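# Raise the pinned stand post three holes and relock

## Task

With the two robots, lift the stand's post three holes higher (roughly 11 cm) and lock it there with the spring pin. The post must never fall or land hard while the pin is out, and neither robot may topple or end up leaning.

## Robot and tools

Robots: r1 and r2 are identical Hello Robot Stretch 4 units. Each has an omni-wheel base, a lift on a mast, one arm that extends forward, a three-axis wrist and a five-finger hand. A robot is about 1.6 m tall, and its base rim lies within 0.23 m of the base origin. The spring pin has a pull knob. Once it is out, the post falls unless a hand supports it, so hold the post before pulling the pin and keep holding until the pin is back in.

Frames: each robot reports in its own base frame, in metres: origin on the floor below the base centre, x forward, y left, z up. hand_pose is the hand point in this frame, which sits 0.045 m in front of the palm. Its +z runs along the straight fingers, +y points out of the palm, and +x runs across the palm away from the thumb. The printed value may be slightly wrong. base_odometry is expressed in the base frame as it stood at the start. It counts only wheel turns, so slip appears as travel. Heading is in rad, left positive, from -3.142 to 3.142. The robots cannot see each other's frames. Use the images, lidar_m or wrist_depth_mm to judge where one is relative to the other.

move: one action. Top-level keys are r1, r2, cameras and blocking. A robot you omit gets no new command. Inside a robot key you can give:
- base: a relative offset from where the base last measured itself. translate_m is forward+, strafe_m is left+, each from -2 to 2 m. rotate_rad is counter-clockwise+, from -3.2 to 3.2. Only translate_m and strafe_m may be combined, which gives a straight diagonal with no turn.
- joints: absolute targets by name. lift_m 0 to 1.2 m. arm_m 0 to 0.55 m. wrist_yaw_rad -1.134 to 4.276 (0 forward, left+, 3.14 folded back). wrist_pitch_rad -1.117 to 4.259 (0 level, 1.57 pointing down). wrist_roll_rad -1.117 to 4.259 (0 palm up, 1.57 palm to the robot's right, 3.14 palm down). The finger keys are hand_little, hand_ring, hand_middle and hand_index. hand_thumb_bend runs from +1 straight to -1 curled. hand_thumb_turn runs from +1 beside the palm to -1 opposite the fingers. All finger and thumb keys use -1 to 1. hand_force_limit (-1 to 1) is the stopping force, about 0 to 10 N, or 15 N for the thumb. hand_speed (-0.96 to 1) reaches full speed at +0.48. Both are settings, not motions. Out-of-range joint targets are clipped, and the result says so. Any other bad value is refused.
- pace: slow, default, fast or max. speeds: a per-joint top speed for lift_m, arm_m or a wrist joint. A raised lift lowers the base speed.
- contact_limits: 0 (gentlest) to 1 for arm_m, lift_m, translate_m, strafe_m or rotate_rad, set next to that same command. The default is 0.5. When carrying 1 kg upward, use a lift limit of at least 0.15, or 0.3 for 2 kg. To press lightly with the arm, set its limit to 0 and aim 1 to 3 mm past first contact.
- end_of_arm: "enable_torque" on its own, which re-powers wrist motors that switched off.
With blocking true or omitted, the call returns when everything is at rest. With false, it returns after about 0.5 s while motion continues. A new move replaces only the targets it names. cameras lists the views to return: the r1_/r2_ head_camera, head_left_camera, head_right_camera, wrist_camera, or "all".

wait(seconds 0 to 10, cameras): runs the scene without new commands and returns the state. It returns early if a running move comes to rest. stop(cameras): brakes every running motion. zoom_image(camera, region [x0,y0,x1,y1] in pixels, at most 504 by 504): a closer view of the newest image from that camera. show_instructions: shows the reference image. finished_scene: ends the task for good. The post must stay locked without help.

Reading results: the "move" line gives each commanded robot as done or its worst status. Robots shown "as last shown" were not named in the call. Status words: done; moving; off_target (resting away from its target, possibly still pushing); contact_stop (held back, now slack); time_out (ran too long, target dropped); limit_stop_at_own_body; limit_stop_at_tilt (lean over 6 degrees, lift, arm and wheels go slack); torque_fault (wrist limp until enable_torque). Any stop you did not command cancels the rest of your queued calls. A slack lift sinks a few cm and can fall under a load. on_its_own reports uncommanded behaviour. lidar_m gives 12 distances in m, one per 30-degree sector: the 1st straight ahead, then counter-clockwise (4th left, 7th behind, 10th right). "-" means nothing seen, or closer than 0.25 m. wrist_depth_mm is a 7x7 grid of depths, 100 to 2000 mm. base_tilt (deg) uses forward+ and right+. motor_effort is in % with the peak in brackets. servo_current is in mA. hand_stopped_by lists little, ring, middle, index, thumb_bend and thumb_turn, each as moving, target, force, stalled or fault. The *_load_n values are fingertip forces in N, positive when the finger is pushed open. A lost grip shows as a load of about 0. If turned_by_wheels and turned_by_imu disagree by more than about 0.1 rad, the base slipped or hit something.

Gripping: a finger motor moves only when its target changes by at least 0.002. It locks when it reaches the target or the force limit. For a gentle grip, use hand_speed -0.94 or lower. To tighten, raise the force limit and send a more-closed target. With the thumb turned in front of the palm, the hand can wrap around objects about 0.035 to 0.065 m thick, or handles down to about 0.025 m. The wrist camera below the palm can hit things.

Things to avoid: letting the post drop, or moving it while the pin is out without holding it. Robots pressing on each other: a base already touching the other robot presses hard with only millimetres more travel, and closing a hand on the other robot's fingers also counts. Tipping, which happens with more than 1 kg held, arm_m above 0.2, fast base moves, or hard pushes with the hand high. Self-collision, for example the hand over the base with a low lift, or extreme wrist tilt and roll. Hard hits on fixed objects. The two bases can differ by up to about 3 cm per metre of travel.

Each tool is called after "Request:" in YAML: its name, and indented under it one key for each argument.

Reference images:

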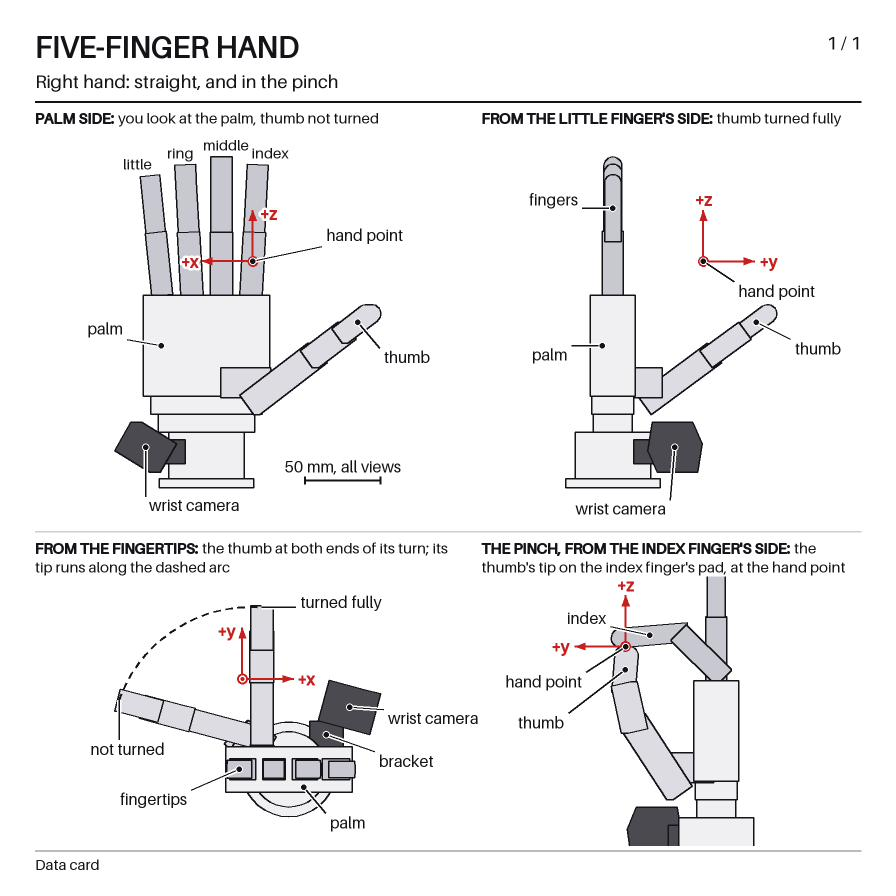

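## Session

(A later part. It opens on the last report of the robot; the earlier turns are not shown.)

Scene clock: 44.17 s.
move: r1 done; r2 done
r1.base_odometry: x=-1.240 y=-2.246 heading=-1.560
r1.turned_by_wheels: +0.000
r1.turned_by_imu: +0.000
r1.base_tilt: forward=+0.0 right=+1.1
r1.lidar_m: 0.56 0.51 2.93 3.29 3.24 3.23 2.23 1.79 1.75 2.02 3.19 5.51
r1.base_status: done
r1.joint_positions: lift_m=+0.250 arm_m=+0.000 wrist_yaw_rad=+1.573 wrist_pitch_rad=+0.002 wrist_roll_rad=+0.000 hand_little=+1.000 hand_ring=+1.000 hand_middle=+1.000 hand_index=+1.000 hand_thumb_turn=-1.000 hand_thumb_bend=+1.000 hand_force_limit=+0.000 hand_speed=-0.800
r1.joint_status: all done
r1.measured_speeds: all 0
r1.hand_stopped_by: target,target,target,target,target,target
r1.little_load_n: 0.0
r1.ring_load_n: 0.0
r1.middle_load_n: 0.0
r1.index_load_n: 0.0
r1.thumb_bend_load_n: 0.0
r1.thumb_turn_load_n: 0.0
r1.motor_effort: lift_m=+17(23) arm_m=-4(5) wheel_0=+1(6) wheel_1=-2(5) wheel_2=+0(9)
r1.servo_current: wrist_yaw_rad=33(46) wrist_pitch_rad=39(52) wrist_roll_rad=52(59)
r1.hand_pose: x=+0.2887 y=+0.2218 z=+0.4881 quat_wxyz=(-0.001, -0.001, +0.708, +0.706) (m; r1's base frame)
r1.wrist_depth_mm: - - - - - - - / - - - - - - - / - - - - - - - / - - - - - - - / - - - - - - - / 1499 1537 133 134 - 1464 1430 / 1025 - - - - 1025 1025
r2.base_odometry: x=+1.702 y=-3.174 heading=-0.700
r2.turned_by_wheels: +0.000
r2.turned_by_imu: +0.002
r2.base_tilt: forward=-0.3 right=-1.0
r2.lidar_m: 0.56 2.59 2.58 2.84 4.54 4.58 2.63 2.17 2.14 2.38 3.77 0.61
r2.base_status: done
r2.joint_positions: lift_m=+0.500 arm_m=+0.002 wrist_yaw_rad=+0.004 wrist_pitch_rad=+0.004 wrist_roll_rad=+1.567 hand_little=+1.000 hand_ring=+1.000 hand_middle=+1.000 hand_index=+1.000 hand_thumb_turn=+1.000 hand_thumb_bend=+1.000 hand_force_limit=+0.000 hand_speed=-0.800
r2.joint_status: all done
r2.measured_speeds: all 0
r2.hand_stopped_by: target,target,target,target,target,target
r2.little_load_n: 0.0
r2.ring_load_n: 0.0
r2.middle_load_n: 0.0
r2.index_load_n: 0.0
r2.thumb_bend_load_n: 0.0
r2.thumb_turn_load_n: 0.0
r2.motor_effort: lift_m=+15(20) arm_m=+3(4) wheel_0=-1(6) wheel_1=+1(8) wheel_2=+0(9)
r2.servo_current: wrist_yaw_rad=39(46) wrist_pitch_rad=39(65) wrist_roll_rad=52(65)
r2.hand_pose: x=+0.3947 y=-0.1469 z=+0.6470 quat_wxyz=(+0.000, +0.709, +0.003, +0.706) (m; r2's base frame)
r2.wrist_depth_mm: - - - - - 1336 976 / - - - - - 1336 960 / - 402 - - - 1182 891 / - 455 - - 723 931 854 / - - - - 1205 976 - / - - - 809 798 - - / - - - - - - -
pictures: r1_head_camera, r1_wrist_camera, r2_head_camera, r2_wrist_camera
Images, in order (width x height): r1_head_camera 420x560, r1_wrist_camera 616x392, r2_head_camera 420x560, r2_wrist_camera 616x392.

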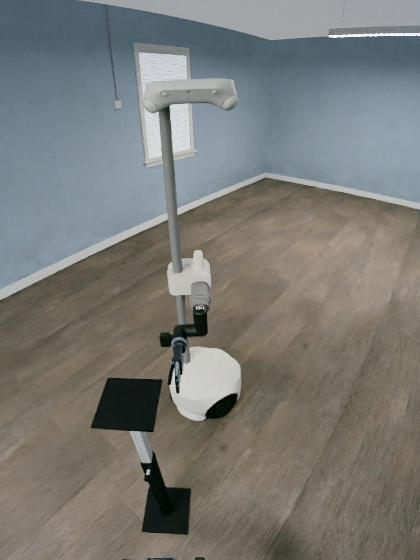

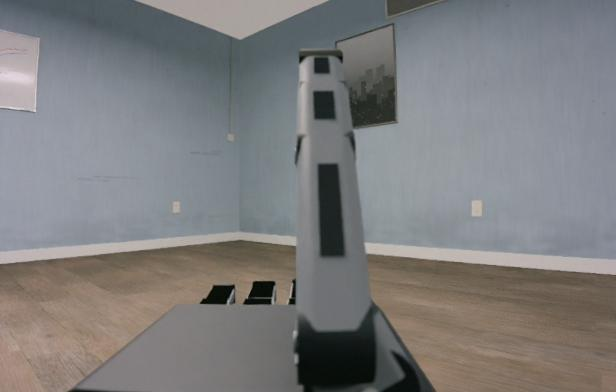

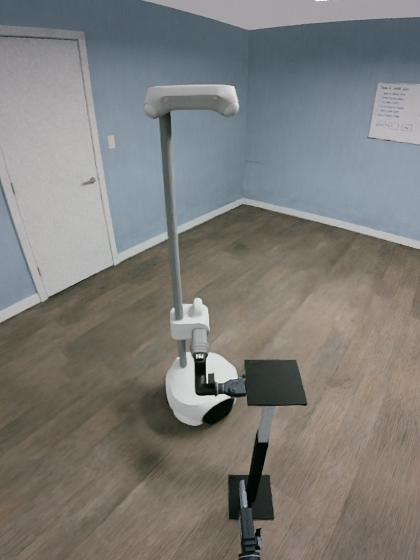

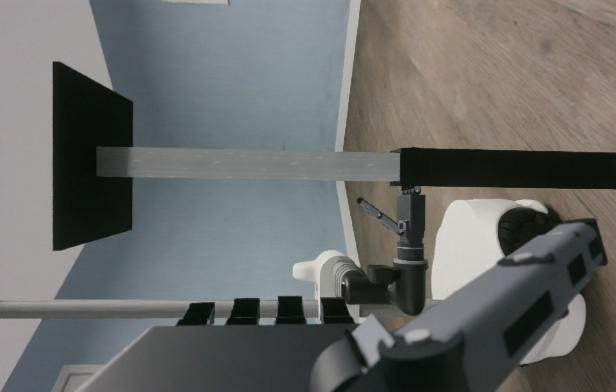

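Request:
zoom_image:
  camera: "r2_wrist_camera"
  region: [40, 50, 300, 260]

Request:
zoom_image:
  camera: "r2_wrist_camera"
  region: [300, 80, 600, 260]

Request:
zoom_image:
  camera: "r1_head_camera"
  region: [80, 360, 220, 560]

Scaled by 1.938.

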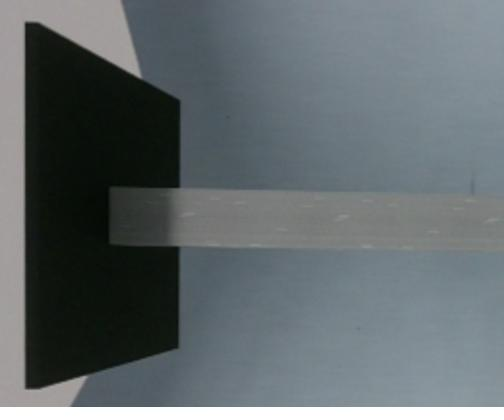

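Scaled by 1.680.

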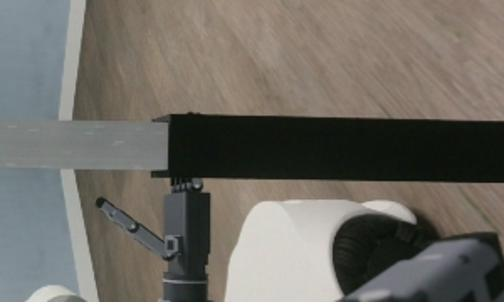

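Scaled by 2.520 from the camera's 420x560 image, which has a finer 1200x1600 frame.

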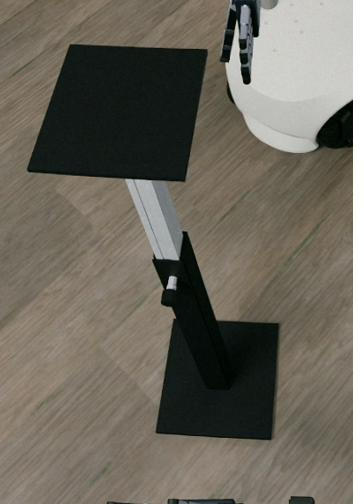

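Request:
move:
  r1: {"joints": {"arm_m": 0.12}}
  r2: {"base": {"strafe_m": -0.033, "translate_m": 0.14}, "joints": {"arm_m": 0.1}}
  cameras: ["r1_head_camera", "r2_head_camera", "r1_wrist_camera", "r2_wrist_camera"]

Scene clock: 52.03 s.
move: r1 done; r2 done
r1.base_odometry: x=-1.240 y=-2.246 heading=-1.560
r1.turned_by_wheels: +0.000
r1.turned_by_imu: -0.001
r1.base_tilt: forward=+0.1 right=+1.1
r1.lidar_m: 0.53 0.51 2.95 3.27 3.24 3.22 2.21 1.78 1.76 2.00 3.21 5.50
r1.base_status: not commanded
r1.joint_positions: lift_m=+0.250 arm_m=+0.120 wrist_yaw_rad=+1.573 wrist_pitch_rad=+0.002 wrist_roll_rad=+0.000 hand_little=+1.000 hand_ring=+1.000 hand_middle=+1.000 hand_index=+1.000 hand_thumb_turn=-1.000 hand_thumb_bend=+1.000 hand_force_limit=+0.000 hand_speed=-0.800
r1.joint_status: all done
r1.measured_speeds: all 0
r1.hand_stopped_by: target,target,target,target,target,target
r1.little_load_n: 0.0
r1.ring_load_n: 0.0
r1.middle_load_n: 0.0
r1.index_load_n: 0.0
r1.thumb_bend_load_n: 0.0
r1.thumb_turn_load_n: 0.0
r1.motor_effort: lift_m=+17(17) arm_m=+6(10) wheel_0=+1(1) wheel_1=-1(2) wheel_2=+0(1)
r1.servo_current: wrist_yaw_rad=46(46) wrist_pitch_rad=46(46) wrist_roll_rad=52(52)
r1.hand_pose: x=+0.4084 y=+0.2218 z=+0.4881 quat_wxyz=(-0.001, -0.001, +0.708, +0.706) (m; r1's base frame)
r1.wrist_depth_mm: - - - - - - - / - - - - - - - / - - - - - - - / - - - - - - - / - - - - - - - / 1464 1537 133 134 - 1464 1430 / 1042 - - - - 1042 1008
r2.base_odometry: x=+1.787 y=-3.289 heading=-0.700
r2.turned_by_wheels: +0.000
r2.turned_by_imu: +0.002
r2.base_tilt: forward=-0.4 right=-1.2
r2.lidar_m: 0.43 2.52 2.52 2.81 4.42 4.69 2.71 2.22 2.21 2.46 3.87 0.44
r2.base_status: done
r2.joint_positions: lift_m=+0.500 arm_m=+0.100 wrist_yaw_rad=+0.003 wrist_pitch_rad=+0.004 wrist_roll_rad=+1.567 hand_little=+1.000 hand_ring=+1.000 hand_middle=+1.000 hand_index=+1.000 hand_thumb_turn=+1.000 hand_thumb_bend=+1.000 hand_force_limit=+0.000 hand_speed=-0.800
r2.joint_status: all done
r2.measured_speeds: all 0
r2.hand_stopped_by: target,target,target,target,target,target
r2.little_load_n: 0.0
r2.ring_load_n: 0.0
r2.middle_load_n: 0.0
r2.index_load_n: 0.0
r2.thumb_bend_load_n: 0.0
r2.thumb_turn_load_n: 0.0
r2.motor_effort: lift_m=+15(16) arm_m=+4(8) wheel_0=+0(7) wheel_1=+1(7) wheel_2=+1(10)
r2.servo_current: wrist_yaw_rad=39(46) wrist_pitch_rad=46(59) wrist_roll_rad=52(65)
r2.hand_pose: x=+0.4927 y=-0.1470 z=+0.6470 quat_wxyz=(+0.000, +0.709, +0.003, +0.706) (m; r2's base frame)
r2.wrist_depth_mm: - - - - - 1336 960 / - - - - - 1336 976 / 163 - - - 1921 1182 382 / 163 166 169 170 172 175 176 / - - - - - 399 - / - - - 223 1983 - - / 842 788 - - - - -
pictures: r1_head_camera, r1_wrist_camera, r2_head_camera, r2_wrist_camera
Images, in order (width x height): r1_head_camera 420x560, r1_wrist_camera 616x392, r2_head_camera 420x560, r2_wrist_camera 616x392.

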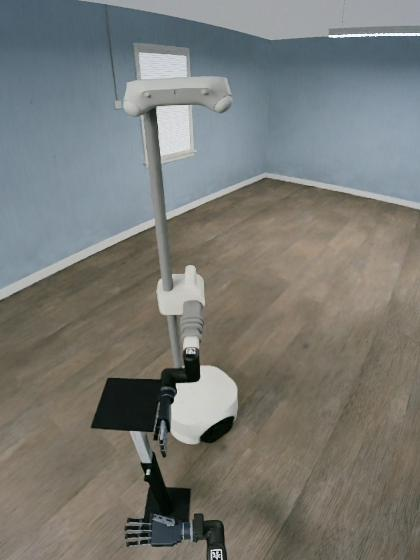

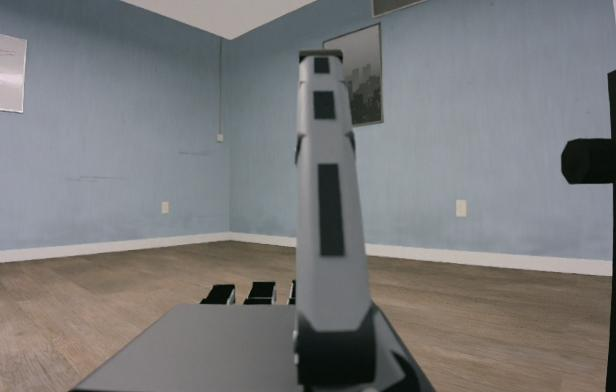

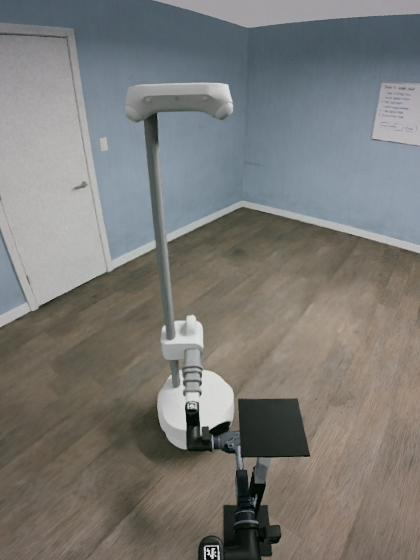

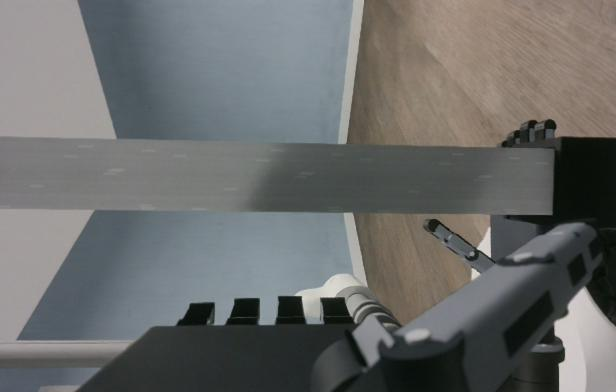

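Request:
move:
  r1: {"base": {"strafe_m": 0.015}, "joints": {"arm_m": 0.17, "lift_m": 0.268}, "pace": "slow"}
  r2: {"base": {"strafe_m": -0.012}, "joints": {"arm_m": 0.11}}
  cameras: []

Request:
move:
  r2: {"joints": {"lift_m": 0.62}}
  cameras: ["r1_head_camera", "r2_head_camera", "r1_wrist_camera", "r2_wrist_camera"]

Scene clock: 56.80 s.
move: r1 done; r2 done
r1.base_odometry: x=-1.225 y=-2.246 heading=-1.561
r1.turned_by_wheels: +0.000
r1.turned_by_imu: -0.001
r1.base_tilt: forward=+0.0 right=+1.0
r1.lidar_m: 0.50 0.51 2.92 3.27 3.22 3.19 2.23 1.80 1.76 2.01 3.21 5.50
r1.base_status: done
r1.joint_positions: lift_m=+0.268 arm_m=+0.170 wrist_yaw_rad=+1.573 wrist_pitch_rad=+0.002 wrist_roll_rad=+0.000 hand_little=+1.000 hand_ring=+1.000 hand_middle=+1.000 hand_index=+1.000 hand_thumb_turn=-1.000 hand_thumb_bend=+1.000 hand_force_limit=+0.000 hand_speed=-0.800
r1.joint_status: all done
r1.measured_speeds: all 0
r1.hand_stopped_by: target,target,target,target,target,target
r1.little_load_n: 0.0
r1.ring_load_n: 0.0
r1.middle_load_n: 0.0
r1.index_load_n: 0.0
r1.thumb_bend_load_n: 0.0
r1.thumb_turn_load_n: 0.0
r1.motor_effort: lift_m=+22(26) arm_m=+6(10) wheel_0=+0(5) wheel_1=-1(5) wheel_2=-1(2)
r1.servo_current: wrist_yaw_rad=39(39) wrist_pitch_rad=26(46) wrist_roll_rad=52(52)
r1.hand_pose: x=+0.4584 y=+0.2218 z=+0.5057 quat_wxyz=(-0.001, -0.001, +0.708, +0.706) (m; r1's base frame)
r1.wrist_depth_mm: - - - - - - - / - - - - - - - / - - - - - - - / - - - - - - - / - - - - - - - / 1537 1537 133 134 - 1499 1308 / 1078 - - - - 1060 -
r2.base_odometry: x=+1.780 y=-3.299 heading=-0.700
r2.turned_by_wheels: +0.000
r2.turned_by_imu: +0.002
r2.base_tilt: forward=-0.4 right=-1.3
r2.lidar_m: 0.44 2.53 2.52 2.79 4.44 4.72 2.72 2.21 2.19 2.45 3.90 0.43
r2.base_status: done
r2.joint_positions: lift_m=+0.500 arm_m=+0.110 wrist_yaw_rad=+0.003 wrist_pitch_rad=+0.004 wrist_roll_rad=+1.567 hand_little=+1.000 hand_ring=+1.000 hand_middle=+1.000 hand_index=+1.000 hand_thumb_turn=+1.000 hand_thumb_bend=+1.000 hand_force_limit=+0.000 hand_speed=-0.800
r2.joint_status: all done
r2.measured_speeds: all 0
r2.hand_stopped_by: target,target,target,target,target,target
r2.little_load_n: 0.0
r2.ring_load_n: 0.0
r2.middle_load_n: 0.0
r2.index_load_n: 0.0
r2.thumb_bend_load_n: 0.0
r2.thumb_turn_load_n: 0.0
r2.motor_effort: lift_m=+16(16) arm_m=+4(6) wheel_0=+1(8) wheel_1=+0(6) wheel_2=+0(2)
r2.servo_current: wrist_yaw_rad=33(46) wrist_pitch_rad=46(59) wrist_roll_rad=52(59)
r2.hand_pose: x=+0.5026 y=-0.1470 z=+0.6470 quat_wxyz=(+0.000, +0.709, +0.003, +0.706) (m; r2's base frame)
r2.wrist_depth_mm: - - - - - 1336 960 / - - - - - 1336 917 / - - - - - 1336 320 / 153 155 157 158 162 164 166 / - - - - 1983 165 - / - - - 223 - - - / 831 - - - - - -
pictures: none
No camera images: "cameras" was empty.

Scene clock: 58.33 s.
move: r2 done
r1: as last shown
r1.turned_by_imu: +0.000
r1.lidar_m: 0.50 0.51 2.93 3.28 3.22 3.20 2.24 1.80 1.78 2.03 3.21 5.50
r1.motor_effort: lift_m=+22(22) arm_m=+6(6) wheel_0=+0(0) wheel_1=-1(1) wheel_2=-1(1)
r1.servo_current: wrist_yaw_rad=33(39) wrist_pitch_rad=46(46) wrist_roll_rad=39(52)
r1.wrist_depth_mm: - - - - - - - / - - - - - - - / - - - - - - - / - - - - - - - / - - - - - - - / 1537 1576 133 134 - 1537 1366 / 1060 - - - - 1078 -
r2.base_odometry: x=+1.780 y=-3.299 heading=-0.700
r2.turned_by_wheels: +0.000
r2.turned_by_imu: +0.001
r2.base_tilt: forward=-0.5 right=-1.5
r2.lidar_m: 0.48 2.55 2.51 2.82 4.43 4.71 2.73 2.22 2.20 2.44 3.87 0.44
r2.base_status: not commanded
r2.joint_positions: lift_m=+0.620 arm_m=+0.110 wrist_yaw_rad=+0.003 wrist_pitch_rad=+0.004 wrist_roll_rad=+1.567 hand_little=+1.000 hand_ring=+1.000 hand_middle=+1.000 hand_index=+1.000 hand_thumb_turn=+1.000 hand_thumb_bend=+1.000 hand_force_limit=+0.000 hand_speed=-0.800
r2.joint_status: all done
r2.measured_speeds: all 0
r2.hand_stopped_by: target,target,target,target,target,target
r2.little_load_n: 0.0
r2.ring_load_n: 0.0
r2.middle_load_n: 0.0
r2.index_load_n: 0.0
r2.thumb_bend_load_n: 0.0
r2.thumb_turn_load_n: 0.0
r2.motor_effort: lift_m=+22(26) arm_m=+5(5) wheel_0=+1(1) wheel_1=+0(1) wheel_2=+0(0)
r2.servo_current: wrist_yaw_rad=39(46) wrist_pitch_rad=52(59) wrist_roll_rad=52(65)
r2.hand_pose: x=+0.5026 y=-0.1470 z=+0.7665 quat_wxyz=(+0.000, +0.709, +0.003, +0.706) (m; r2's base frame)
r2.wrist_depth_mm: 122 168 - - - 1576 1138 / 122 182 - - - 1618 1160 / 116 184 - - - 1576 1118 / 123 154 157 159 161 163 166 / 123 159 - - - 165 - / 112 187 - 854 798 - - / 124 - - - - - -
pictures: r1_head_camera, r1_wrist_camera, r2_head_camera, r2_wrist_camera
Images, in order (width x height): r1_head_camera 420x560, r1_wrist_camera 616x392, r2_head_camera 420x560, r2_wrist_camera 616x392.

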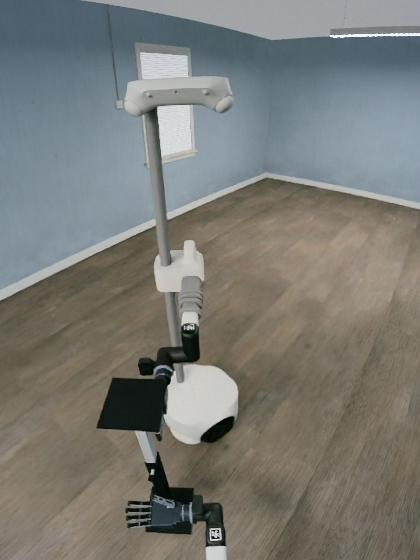

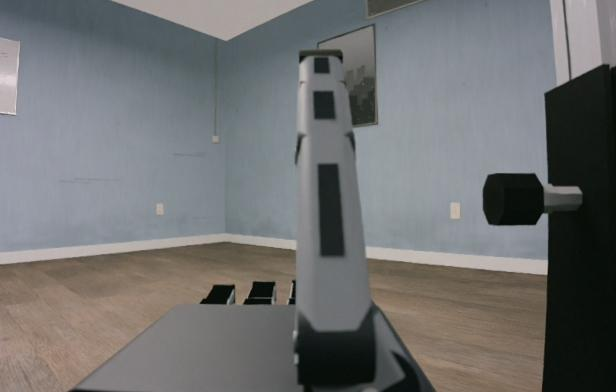

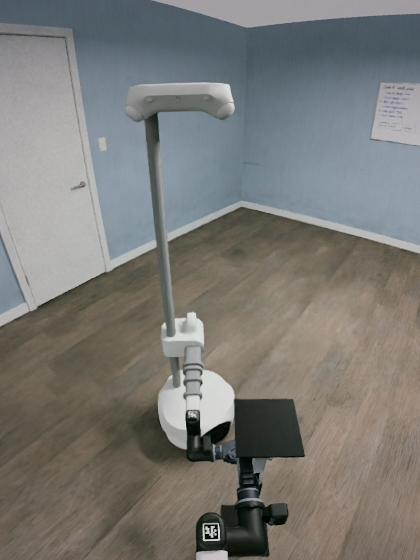

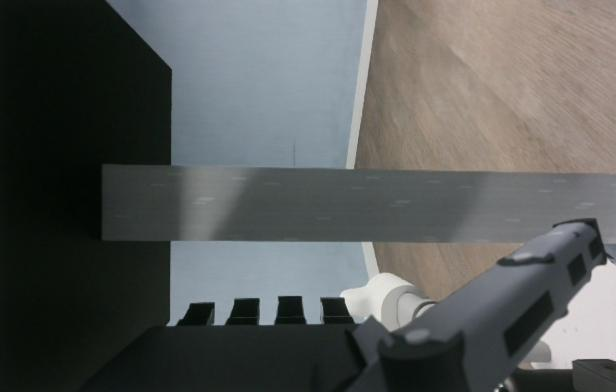

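Request:
move:
  r1: {"joints": {"arm_m": 0.2}, "pace": "slow"}
  r2: {"joints": {"lift_m": 0.627, "hand_thumb_turn": -1}}
  cameras: ["r1_wrist_camera", "r2_wrist_camera"]

Request:
zoom_image:
  camera: "r1_wrist_camera"
  region: [280, 100, 616, 320]

Scene clock: 66.37 s.
move: r1 done; r2 done
r1.base_odometry: x=-1.225 y=-2.246 heading=-1.561
r1.turned_by_wheels: +0.000
r1.turned_by_imu: -0.001
r1.base_tilt: forward=+0.1 right=+1.0
r1.lidar_m: 0.50 0.50 2.92 3.27 3.23 3.20 2.22 1.80 1.78 2.05 3.23 5.51
r1.base_status: not commanded
r1.joint_positions: lift_m=+0.268 arm_m=+0.200 wrist_yaw_rad=+1.573 wrist_pitch_rad=+0.002 wrist_roll_rad=+0.000 hand_little=+1.000 hand_ring=+1.000 hand_middle=+1.000 hand_index=+1.000 hand_thumb_turn=-1.000 hand_thumb_bend=+1.000 hand_force_limit=+0.000 hand_speed=-0.800
r1.joint_status: all done
r1.measured_speeds: all 0
r1.hand_stopped_by: target,target,target,target,target,target
r1.little_load_n: -0.5
r1.ring_load_n: 0.0
r1.middle_load_n: 0.0
r1.index_load_n: 0.0
r1.thumb_bend_load_n: 0.0
r1.thumb_turn_load_n: 0.0
r1.motor_effort: lift_m=+22(22) arm_m=+6(9) wheel_0=+0(0) wheel_1=-1(1) wheel_2=-1(1)
r1.servo_current: wrist_yaw_rad=33(46) wrist_pitch_rad=39(46) wrist_roll_rad=46(59)
r1.hand_pose: x=+0.4884 y=+0.2218 z=+0.5057 quat_wxyz=(-0.001, -0.001, +0.708, +0.706) (m; r1's base frame)
r1.wrist_depth_mm: - - - - - - - / - - - - - - - / - - - - - - - / - - - - 142 134 - / - - - - - - - / 1537 1576 133 134 - 149 - / 1078 - - - - - -
r2.base_odometry: x=+1.780 y=-3.299 heading=-0.700
r2.turned_by_wheels: +0.000
r2.turned_by_imu: +0.003
r2.base_tilt: forward=-0.3 right=-1.3
r2.lidar_m: 0.51 2.55 2.53 2.82 4.44 4.71 2.74 2.22 2.20 2.44 3.85 0.46
r2.base_status: not commanded
r2.joint_positions: lift_m=+0.627 arm_m=+0.110 wrist_yaw_rad=+0.003 wrist_pitch_rad=+0.004 wrist_roll_rad=+1.567 hand_little=+1.000 hand_ring=+1.000 hand_middle=+1.000 hand_index=+1.000 hand_thumb_turn=-1.000 hand_thumb_bend=+1.000 hand_force_limit=+0.000 hand_speed=-0.800
r2.joint_status: all done
r2.measured_speeds: all 0
r2.hand_stopped_by: target,target,target,target,target,target
r2.little_load_n: 0.0
r2.ring_load_n: 0.0
r2.middle_load_n: 0.0
r2.index_load_n: 0.0
r2.thumb_bend_load_n: 0.0
r2.thumb_turn_load_n: 0.5
r2.motor_effort: lift_m=+22(25) arm_m=+5(5) wheel_0=+0(1) wheel_1=+0(1) wheel_2=+0(0)
r2.servo_current: wrist_yaw_rad=39(52) wrist_pitch_rad=46(65) wrist_roll_rad=59(65)
r2.hand_pose: x=+0.5026 y=-0.1470 z=+0.7734 quat_wxyz=(+0.000, +0.709, +0.003, +0.706) (m; r2's base frame)
r2.wrist_depth_mm: 110 152 - - - 1576 1160 / 110 165 - 122 - 1618 1138 / - 166 - - - 1576 1160 / - 155 157 158 162 164 165 / 111 156 - - - 1308 788 / 112 168 - - - 1499 831 / - - - - - 477 778
pictures: r1_wrist_camera, r2_wrist_camera
Images, in order (width x height): r1_wrist_camera 616x392, r2_wrist_camera 616x392.

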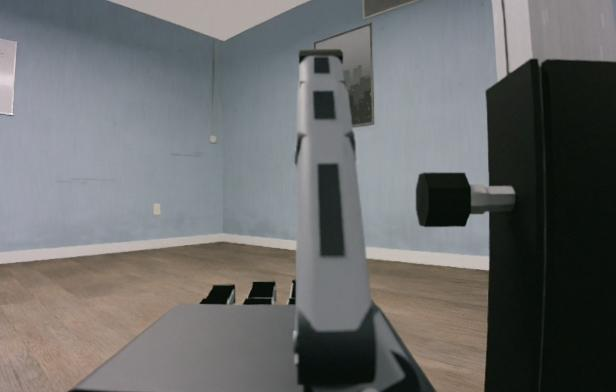

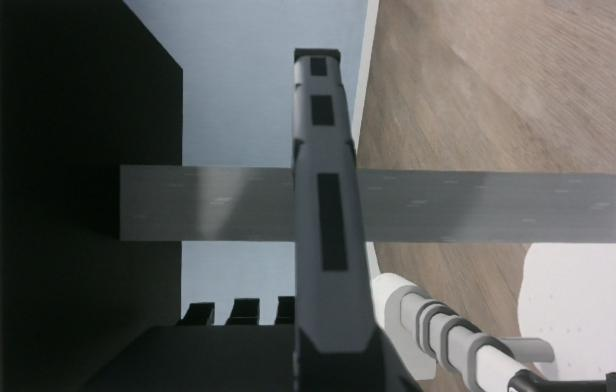

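Scaled by 1.500.

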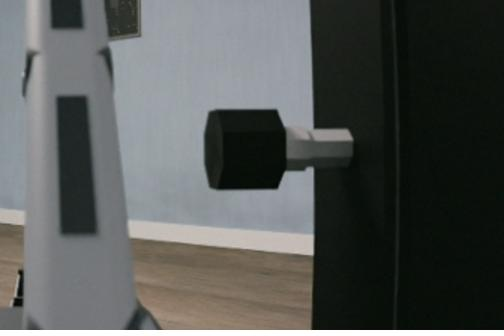

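Request:
move:
  r1: {"base": {"strafe_m": -0.012}}
  r2: {"base": {"strafe_m": -0.006}, "joints": {"lift_m": 0.637}}
  cameras: ["r1_wrist_camera", "r2_wrist_camera"]

Request:
zoom_image:
  camera: "r2_wrist_camera"
  region: [0, 60, 360, 392]

Scene clock: 71.33 s.
move: r1 done; r2 done
r1.base_odometry: x=-1.237 y=-2.246 heading=-1.561
r1.turned_by_wheels: +0.000
r1.turned_by_imu: +0.000
r1.base_tilt: forward=+0.0 right=+1.1
r1.lidar_m: 0.54 0.50 2.94 3.27 3.24 3.23 2.20 1.79 1.77 2.03 3.22 5.50
r1.base_status: done
r1.joint_positions: lift_m=+0.268 arm_m=+0.200 wrist_yaw_rad=+1.573 wrist_pitch_rad=+0.002 wrist_roll_rad=+0.000 hand_little=+1.000 hand_ring=+1.000 hand_middle=+1.000 hand_index=+1.000 hand_thumb_turn=-1.000 hand_thumb_bend=+1.000 hand_force_limit=+0.000 hand_speed=-0.800
r1.joint_status: not commanded
r1.measured_speeds: all 0
r1.hand_stopped_by: target,target,target,target,target,target
r1.little_load_n: 0.0
r1.ring_load_n: 0.0
r1.middle_load_n: 0.0
r1.index_load_n: 0.0
r1.thumb_bend_load_n: 0.0
r1.thumb_turn_load_n: 0.0
r1.motor_effort: lift_m=+22(22) arm_m=+6(6) wheel_0=+0(7) wheel_1=+0(10) wheel_2=-1(2)
r1.servo_current: wrist_yaw_rad=39(39) wrist_pitch_rad=33(46) wrist_roll_rad=39(59)
r1.hand_pose: x=+0.4885 y=+0.2218 z=+0.5057 quat_wxyz=(-0.001, -0.001, +0.708, +0.706) (m; r1's base frame)
r1.wrist_depth_mm: - - - - - - - / - - - - - - - / - - - - - 162 - / - - - - 146 143 - / - - - - - 162 - / 1499 1576 133 134 - 147 - / 1078 - - - - - -
r2.base_odometry: x=+1.776 y=-3.303 heading=-0.700
r2.turned_by_wheels: +0.000
r2.turned_by_imu: +0.001
r2.base_tilt: forward=-0.4 right=-1.2
r2.lidar_m: 0.52 1.02 2.53 2.82 4.48 4.70 2.69 2.19 2.20 2.45 3.88 0.45
r2.base_status: done
r2.joint_positions: lift_m=+0.637 arm_m=+0.110 wrist_yaw_rad=+0.003 wrist_pitch_rad=+0.004 wrist_roll_rad=+1.567 hand_little=+1.000 hand_ring=+1.000 hand_middle=+1.000 hand_index=+1.000 hand_thumb_turn=-1.000 hand_thumb_bend=+1.000 hand_force_limit=+0.000 hand_speed=-0.800
r2.joint_status: all done
r2.measured_speeds: all 0
r2.hand_stopped_by: target,target,target,target,target,target
r2.little_load_n: 0.0
r2.ring_load_n: 0.0
r2.middle_load_n: 0.0
r2.index_load_n: 0.0
r2.thumb_bend_load_n: 0.0
r2.thumb_turn_load_n: 0.5
r2.motor_effort: lift_m=+22(24) arm_m=+5(5) wheel_0=-2(8) wheel_1=+2(8) wheel_2=+0(2)
r2.servo_current: wrist_yaw_rad=39(46) wrist_pitch_rad=52(52) wrist_roll_rad=59(59)
r2.hand_pose: x=+0.5026 y=-0.1470 z=+0.7835 quat_wxyz=(+0.000, +0.709, +0.003, +0.706) (m; r2's base frame)
r2.wrist_depth_mm: - 138 - - - 1661 1138 / - 139 - 122 - 1576 1182 / - 140 - - - 1618 1160 / - 153 157 158 162 164 1060 / - 154 157 159 - 164 768 / - 142 213 - - 1537 842 / 768 - - - - 500 798
pictures: r1_wrist_camera, r2_wrist_camera
Images, in order (width x height): r1_wrist_camera 616x392, r2_wrist_camera 616x392.

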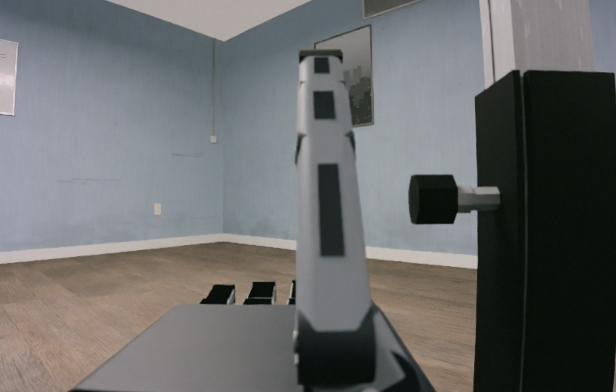

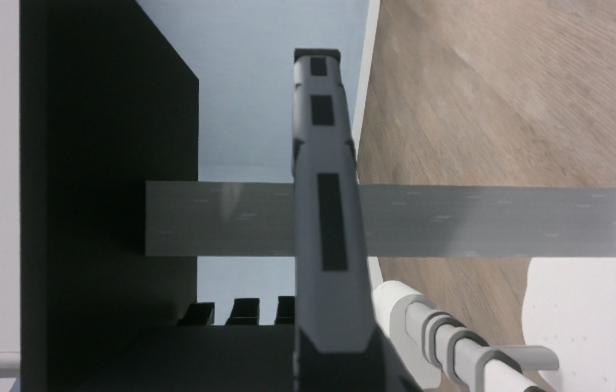

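Scaled by 1.400.

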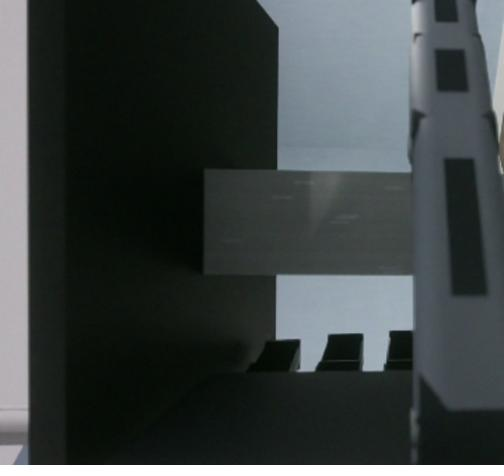

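Request:
move:
  r1: {"joints": {"arm_m": 0.248}, "pace": "slow"}
  r2: {"joints": {"lift_m": 0.642}, "pace": "slow"}
  cameras: ["r1_wrist_camera", "r2_wrist_camera", "r1_head_camera"]

Request:
zoom_image:
  camera: "r2_wrist_camera"
  region: [100, 200, 300, 392]

Request:
zoom_image:
  camera: "r1_wrist_camera"
  region: [200, 100, 500, 392]

Scene clock: 74.83 s.
move: r1 done; r2 done
r1.base_odometry: x=-1.237 y=-2.246 heading=-1.561
r1.turned_by_wheels: +0.000
r1.turned_by_imu: +0.000
r1.base_tilt: forward=+0.1 right=+0.9
r1.lidar_m: 0.55 0.51 2.93 3.29 3.22 3.22 2.23 1.80 1.77 2.01 3.22 5.51
r1.base_status: not commanded
r1.joint_positions: lift_m=+0.268 arm_m=+0.248 wrist_yaw_rad=+1.573 wrist_pitch_rad=+0.002 wrist_roll_rad=+0.000 hand_little=+1.000 hand_ring=+1.000 hand_middle=+1.000 hand_index=+1.000 hand_thumb_turn=-1.000 hand_thumb_bend=+1.000 hand_force_limit=+0.000 hand_speed=-0.800
r1.joint_status: all done
r1.measured_speeds: all 0
r1.hand_stopped_by: target,target,target,target,target,target
r1.little_load_n: 0.0
r1.ring_load_n: 0.0
r1.middle_load_n: 0.0
r1.index_load_n: 0.0
r1.thumb_bend_load_n: 0.0
r1.thumb_turn_load_n: 0.0
r1.motor_effort: lift_m=+22(22) arm_m=+6(9) wheel_0=+0(1) wheel_1=+0(0) wheel_2=-1(1)
r1.servo_current: wrist_yaw_rad=33(39) wrist_pitch_rad=33(46) wrist_roll_rad=46(59)
r1.hand_pose: x=+0.5364 y=+0.2218 z=+0.5057 quat_wxyz=(-0.001, -0.001, +0.708, +0.706) (m; r1's base frame)
r1.wrist_depth_mm: - - - - 136 135 - / - - - - 132 130 - / - - - - 131 129 - / - - - - 130 129 - / - - - - 130 129 - / 1537 1537 133 134 - 128 1464 / 1078 - - - - 129 -
r2.base_odometry: x=+1.776 y=-3.303 heading=-0.700
r2.turned_by_wheels: +0.000
r2.turned_by_imu: +0.001
r2.base_tilt: forward=-0.4 right=-1.4
r2.lidar_m: 0.50 1.01 2.53 2.80 4.48 4.71 2.69 2.20 2.19 2.45 3.86 0.44
r2.base_status: not commanded
r2.joint_positions: lift_m=+0.642 arm_m=+0.110 wrist_yaw_rad=+0.003 wrist_pitch_rad=+0.004 wrist_roll_rad=+1.567 hand_little=+1.000 hand_ring=+1.000 hand_middle=+1.000 hand_index=+1.000 hand_thumb_turn=-1.000 hand_thumb_bend=+1.000 hand_force_limit=+0.000 hand_speed=-0.800
r2.joint_status: all done
r2.measured_speeds: all 0
r2.hand_stopped_by: target,target,target,target,target,target
r2.little_load_n: 0.0
r2.ring_load_n: 0.0
r2.middle_load_n: 0.0
r2.index_load_n: 0.0
r2.thumb_bend_load_n: 0.0
r2.thumb_turn_load_n: 0.0
r2.motor_effort: lift_m=+22(24) arm_m=+5(5) wheel_0=-1(2) wheel_1=+2(3) wheel_2=+0(0)
r2.servo_current: wrist_yaw_rad=39(52) wrist_pitch_rad=46(65) wrist_roll_rad=52(65)
r2.hand_pose: x=+0.5026 y=-0.1470 z=+0.7884 quat_wxyz=(+0.000, +0.709, +0.003, +0.706) (m; r2's base frame)
r2.wrist_depth_mm: - 137 - - - 1618 1205 / - 126 - 121 - 1618 1182 / - 127 - - - 1576 1160 / - 128 157 158 161 164 1078 / - 140 157 159 - 165 778 / - 129 199 - - 1537 842 / 820 - - - - 473 809
pictures: r1_head_camera, r1_wrist_camera, r2_wrist_camera
Images, in order (width x height): r1_head_camera 420x560, r1_wrist_camera 616x392, r2_wrist_camera 616x392.

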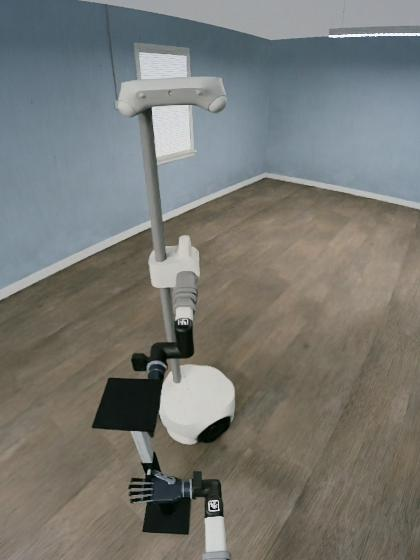

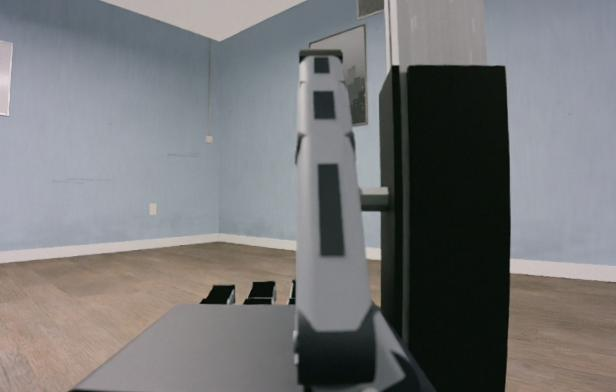

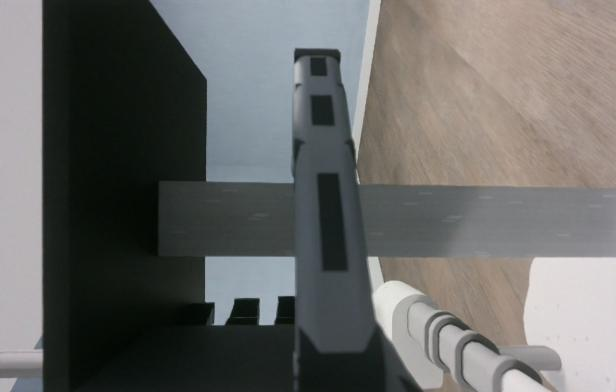

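Scaled by 2.520.

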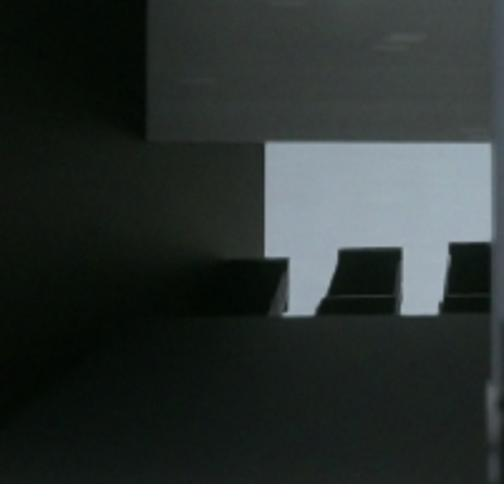

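Scaled by 1.680.

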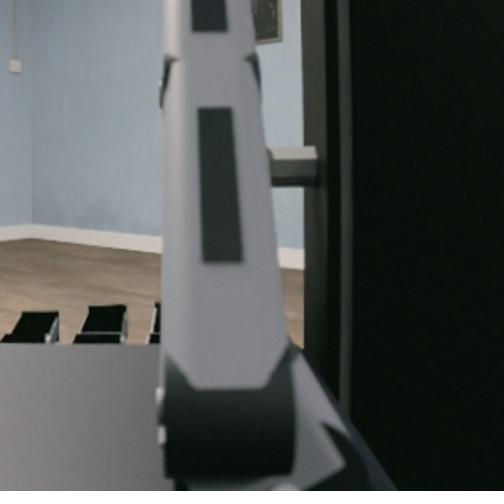

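Request:
move:
  r1: {"joints": {"arm_m": 0.246}, "pace": "slow"}
  r2: {"joints": {"lift_m": 0.645}, "pace": "slow"}
  cameras: ["r2_wrist_camera"]

Request:
move:
  r1: {"joints": {"hand_speed": -0.9, "hand_force_limit": -0.3, "hand_index": -0.5, "hand_middle": -0.5, "hand_thumb_bend": -0.5}}
  cameras: ["r1_wrist_camera", "r1_head_camera", "r2_wrist_camera"]

Scene clock: 78.30 s.
move: r1 done; r2 done
r1.base_odometry: x=-1.237 y=-2.246 heading=-1.561
r1.turned_by_wheels: +0.000
r1.turned_by_imu: +0.000
r1.base_tilt: forward=+0.0 right=+1.1
r1.lidar_m: 0.55 0.52 2.94 3.27 3.22 3.21 2.19 1.79 1.77 2.00 3.19 5.49
r1.base_status: not commanded
r1.joint_positions: lift_m=+0.268 arm_m=+0.246 wrist_yaw_rad=+1.573 wrist_pitch_rad=+0.002 wrist_roll_rad=+0.000 hand_little=+1.000 hand_ring=+1.000 hand_middle=+1.000 hand_index=+1.000 hand_thumb_turn=-1.000 hand_thumb_bend=+1.000 hand_force_limit=+0.000 hand_speed=-0.800
r1.joint_status: all done
r1.measured_speeds: all 0
r1.hand_stopped_by: target,target,target,target,target,target
r1.little_load_n: 0.0
r1.ring_load_n: 0.0
r1.middle_load_n: 0.0
r1.index_load_n: 0.0
r1.thumb_bend_load_n: 0.0
r1.thumb_turn_load_n: 0.0
r1.motor_effort: lift_m=+22(22) arm_m=-6(7) wheel_0=+0(1) wheel_1=+0(0) wheel_2=-1(1)
r1.servo_current: wrist_yaw_rad=33(39) wrist_pitch_rad=39(46) wrist_roll_rad=46(52)
r1.hand_pose: x=+0.5349 y=+0.2218 z=+0.5057 quat_wxyz=(-0.001, -0.001, +0.708, +0.706) (m; r1's base frame)
r1.wrist_depth_mm: - - - - 155 135 - / - - - - 131 130 - / - - - - 135 129 - / - - - - 131 129 - / - - - - 130 129 - / 1499 1576 133 134 - 128 1499 / 1078 - - - - 129 -
r2.base_odometry: x=+1.776 y=-3.303 heading=-0.700
r2.turned_by_wheels: +0.000
r2.turned_by_imu: +0.001
r2.base_tilt: forward=-0.4 right=-1.2
r2.lidar_m: 0.51 1.02 2.53 2.83 4.50 4.72 2.71 2.21 2.18 2.43 3.85 0.43
r2.base_status: not commanded
r2.joint_positions: lift_m=+0.645 arm_m=+0.110 wrist_yaw_rad=+0.003 wrist_pitch_rad=+0.005 wrist_roll_rad=+1.567 hand_little=+1.000 hand_ring=+1.000 hand_middle=+1.000 hand_index=+1.000 hand_thumb_turn=-1.000 hand_thumb_bend=+1.000 hand_force_limit=+0.000 hand_speed=-0.800
r2.joint_status: all done
r2.measured_speeds: all 0
r2.hand_stopped_by: target,target,target,target,target,target
r2.little_load_n: 0.0
r2.ring_load_n: 0.0
r2.middle_load_n: 0.0
r2.index_load_n: 0.0
r2.thumb_bend_load_n: 0.0
r2.thumb_turn_load_n: 0.0
r2.motor_effort: lift_m=+25(26) arm_m=+4(5) wheel_0=-2(2) wheel_1=+2(3) wheel_2=+0(0)
r2.servo_current: wrist_yaw_rad=39(46) wrist_pitch_rad=39(52) wrist_roll_rad=52(65)
r2.hand_pose: x=+0.5026 y=-0.1470 z=+0.7911 quat_wxyz=(+0.000, +0.709, +0.003, +0.705) (m; r2's base frame)
r2.wrist_depth_mm: - 137 - - - 1618 1182 / - 126 - 121 - 1618 1138 / - 127 - - - 1576 1160 / - 127 157 158 162 165 1060 / - 140 157 159 - 166 778 / - 129 199 - - 1464 842 / 809 - - - - 477 798
pictures: r2_wrist_camera
Images, in order (width x height): r2_wrist_camera 616x392.

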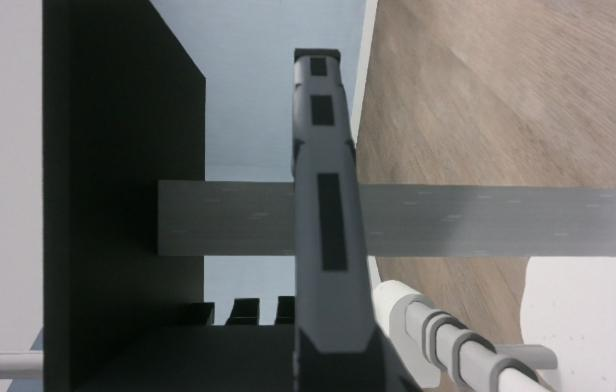

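Scene clock: 84.53 s.
move: r1 off_target
r1.base_odometry: x=-1.237 y=-2.246 heading=-1.560
r1.turned_by_wheels: +0.000
r1.turned_by_imu: +0.000
r1.base_tilt: forward=+0.0 right=+1.0
r1.lidar_m: 0.55 0.51 2.93 3.28 3.23 3.21 2.24 1.80 1.77 2.01 3.22 5.51
r1.base_status: not commanded
r1.joint_positions: lift_m=+0.268 arm_m=+0.246 wrist_yaw_rad=+1.573 wrist_pitch_rad=+0.002 wrist_roll_rad=+0.000 hand_little=+1.000 hand_ring=+1.000 hand_middle=-0.200 hand_index=-0.228 hand_thumb_turn=-1.000 hand_thumb_bend=+0.245 hand_force_limit=-0.300 hand_speed=-0.900
r1.joint_status: hand_middle off_target (ended at -0.200, target -0.500); hand_index off_target (ended at -0.228, target -0.500); hand_thumb_bend off_target (ended at +0.245, target -0.500); the others done
r1.measured_speeds: all 0
r1.hand_stopped_by: target,target,force,force,force,target
r1.little_load_n: 0.0
r1.ring_load_n: 0.0
r1.middle_load_n: 0.5
r1.index_load_n: 6.5
r1.thumb_bend_load_n: 5.0
r1.thumb_turn_load_n: 0.0
r1.motor_effort: lift_m=+21(22) arm_m=-6(6) wheel_0=+2(2) wheel_1=+0(0) wheel_2=+0(1)
r1.servo_current: wrist_yaw_rad=26(46) wrist_pitch_rad=39(46) wrist_roll_rad=46(59)
r1.hand_pose: x=+0.5349 y=+0.2218 z=+0.5058 quat_wxyz=(-0.001, -0.001, +0.708, +0.706) (m; r1's base frame)
r1.wrist_depth_mm: - - - - 156 132 - / - - - - - 128 - / - - - - 138 127 - / - - - - 129 127 - / - - - - 129 126 - / 1576 1618 133 134 129 127 - / 1098 - - - - 127 -
r2: as last shown
r2.turned_by_imu: +0.002
r2.base_tilt: forward=-0.3 right=-1.2
r2.lidar_m: 0.51 1.00 2.53 2.80 4.46 4.72 2.73 2.22 2.20 2.46 3.88 0.47
r2.motor_effort: lift_m=+25(25) arm_m=+4(5) wheel_0=-1(2) wheel_1=+2(3) wheel_2=+0(0)
r2.servo_current: wrist_yaw_rad=39(52) wrist_pitch_rad=33(72) wrist_roll_rad=52(65)
r2.wrist_depth_mm: - 137 - - - 1661 1138 / - 126 - 121 - 1618 1160 / - 127 - - - 1576 1160 / - 128 157 158 163 165 1042 / - 140 158 159 - 165 759 / - 129 200 - - 1464 842 / 809 - - - - 477 798
pictures: r1_head_camera, r1_wrist_camera, r2_wrist_camera
Images, in order (width x height): r1_head_camera 420x560, r1_wrist_camera 616x392, r2_wrist_camera 616x392.

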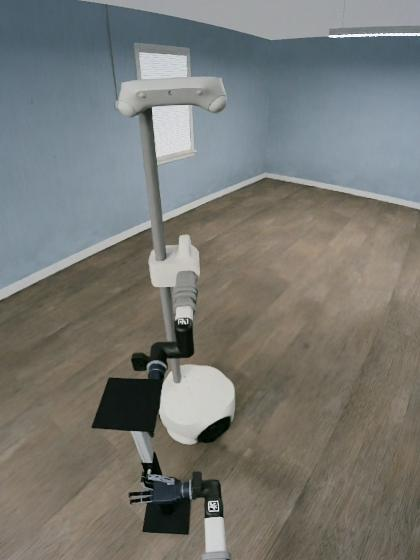

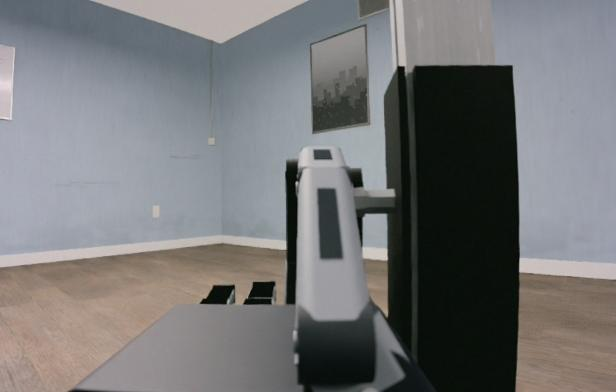

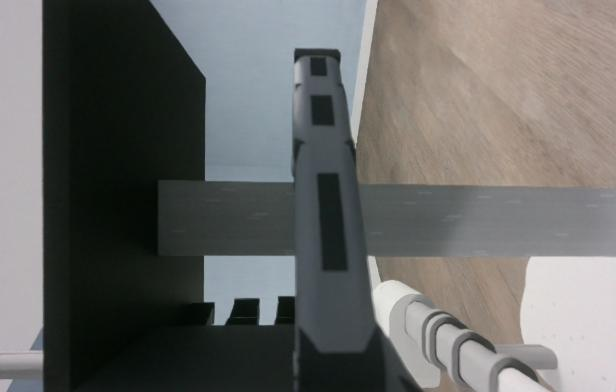

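Request:
move:
  r1: {"joints": {"hand_speed": -0.9, "hand_force_limit": 0.5, "hand_index": -0.7, "hand_middle": -0.7, "hand_thumb_bend": -0.3}}
  r2: {"joints": {"hand_speed": -0.88, "hand_force_limit": 0.3, "hand_index": -0.6, "hand_middle": -0.6, "hand_ring": -0.6, "hand_little": -0.6, "hand_thumb_bend": -0.6}}
  cameras: ["r1_wrist_camera", "r2_head_camera", "r2_wrist_camera"]

Scene clock: 91.63 s.
move: r1 off_target; r2 off_target
r1.base_odometry: x=-1.237 y=-2.246 heading=-1.560
r1.turned_by_wheels: +0.000
r1.turned_by_imu: +0.000
r1.base_tilt: forward=+0.0 right=+1.0
r1.lidar_m: 0.56 0.50 2.93 3.27 3.25 3.21 2.21 1.77 1.75 2.02 3.18 5.50
r1.base_status: not commanded
r1.joint_positions: lift_m=+0.268 arm_m=+0.246 wrist_yaw_rad=+1.573 wrist_pitch_rad=+0.002 wrist_roll_rad=+0.000 hand_little=+1.000 hand_ring=+1.000 hand_middle=-0.233 hand_index=-0.235 hand_thumb_turn=-1.000 hand_thumb_bend=+0.091 hand_force_limit=+0.500 hand_speed=-0.900
r1.joint_status: hand_middle off_target (ended at -0.233, target -0.700); hand_index off_target (ended at -0.235, target -0.700); hand_thumb_bend off_target (ended at +0.091, target -0.300); the others done
r1.measured_speeds: all 0
r1.hand_stopped_by: target,target,force,force,force,target
r1.little_load_n: 0.0
r1.ring_load_n: 0.0
r1.middle_load_n: 10.0
r1.index_load_n: 1.0
r1.thumb_bend_load_n: 10.5
r1.thumb_turn_load_n: 1.5
r1.motor_effort: lift_m=+19(21) arm_m=-6(6) wheel_0=+4(4) wheel_1=+0(1) wheel_2=+2(2)
r1.servo_current: wrist_yaw_rad=39(46) wrist_pitch_rad=33(46) wrist_roll_rad=59(59)
r1.hand_pose: x=+0.5349 y=+0.2218 z=+0.5060 quat_wxyz=(-0.001, -0.001, +0.708, +0.706) (m; r1's base frame)
r1.wrist_depth_mm: - - - - 158 135 - / - - - - 163 129 - / - - - - 142 128 - / - - - - 129 127 - / - - - - 129 126 - / 1661 1708 132 134 - 126 - / 1160 - - - - 125 -
r2.base_odometry: x=+1.776 y=-3.303 heading=-0.699
r2.turned_by_wheels: +0.000
r2.turned_by_imu: +0.003
r2.base_tilt: forward=-0.3 right=-1.4
r2.lidar_m: 0.50 0.99 2.52 2.80 4.46 4.71 2.68 2.22 2.19 2.45 3.86 0.44
r2.base_status: not commanded
r2.joint_positions: lift_m=+0.645 arm_m=+0.110 wrist_yaw_rad=+0.003 wrist_pitch_rad=+0.006 wrist_roll_rad=+1.567 hand_little=+0.256 hand_ring=+0.277 hand_middle=+0.289 hand_index=+0.311 hand_thumb_turn=-1.000 hand_thumb_bend=+0.334 hand_force_limit=+0.300 hand_speed=-0.880
r2.joint_status: hand_little off_target (ended at +0.256, target -0.600); hand_ring off_target (ended at +0.277, target -0.600); hand_middle off_target (ended at +0.289, target -0.600); hand_index off_target (ended at +0.311, target -0.600); hand_thumb_bend off_target (ended at +0.334, target -0.600); the others done
r2.measured_speeds: all 0
r2.hand_stopped_by: force,force,force,force,force,target
r2.little_load_n: 9.0
r2.ring_load_n: 4.5
r2.middle_load_n: 3.5
r2.index_load_n: 0.5
r2.thumb_bend_load_n: 9.5
r2.thumb_turn_load_n: 2.0
r2.motor_effort: lift_m=+25(25) arm_m=-4(5) wheel_0=+1(2) wheel_1=+2(3) wheel_2=+4(4)
r2.servo_current: wrist_yaw_rad=39(52) wrist_pitch_rad=39(65) wrist_roll_rad=39(65)
r2.hand_pose: x=+0.5027 y=-0.1470 z=+0.7908 quat_wxyz=(+0.000, +0.709, +0.002, +0.705) (m; r2's base frame)
r2.wrist_depth_mm: - 149 - - - 1661 1182 / - 126 - - - 1618 1182 / - 126 - - - 1618 1160 / - 127 154 155 160 162 164 / - 140 177 - - 1336 798 / - 130 166 - - 1537 831 / - - - - - 477 809
pictures: r1_wrist_camera, r2_head_camera, r2_wrist_camera
Images, in order (width x height): r1_wrist_camera 616x392, r2_head_camera 420x560, r2_wrist_camera 616x392.

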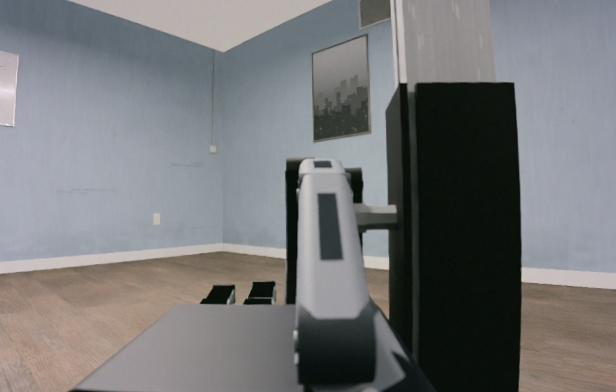

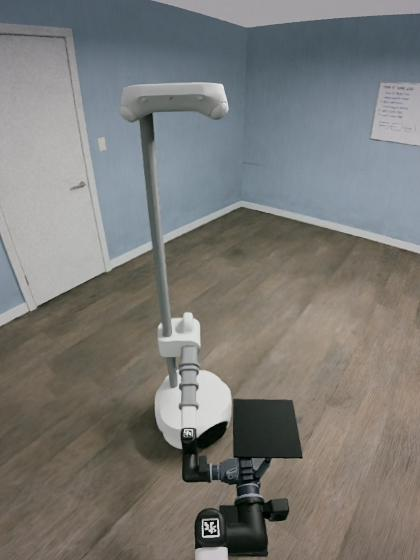

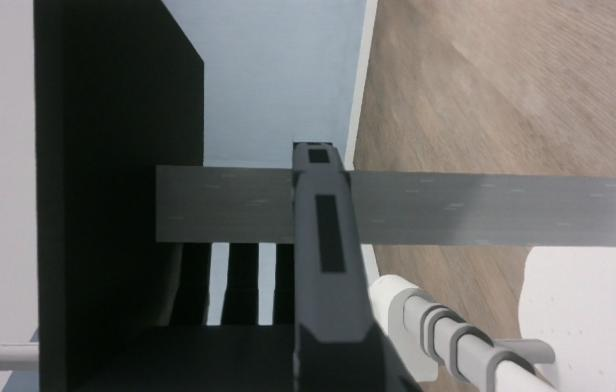

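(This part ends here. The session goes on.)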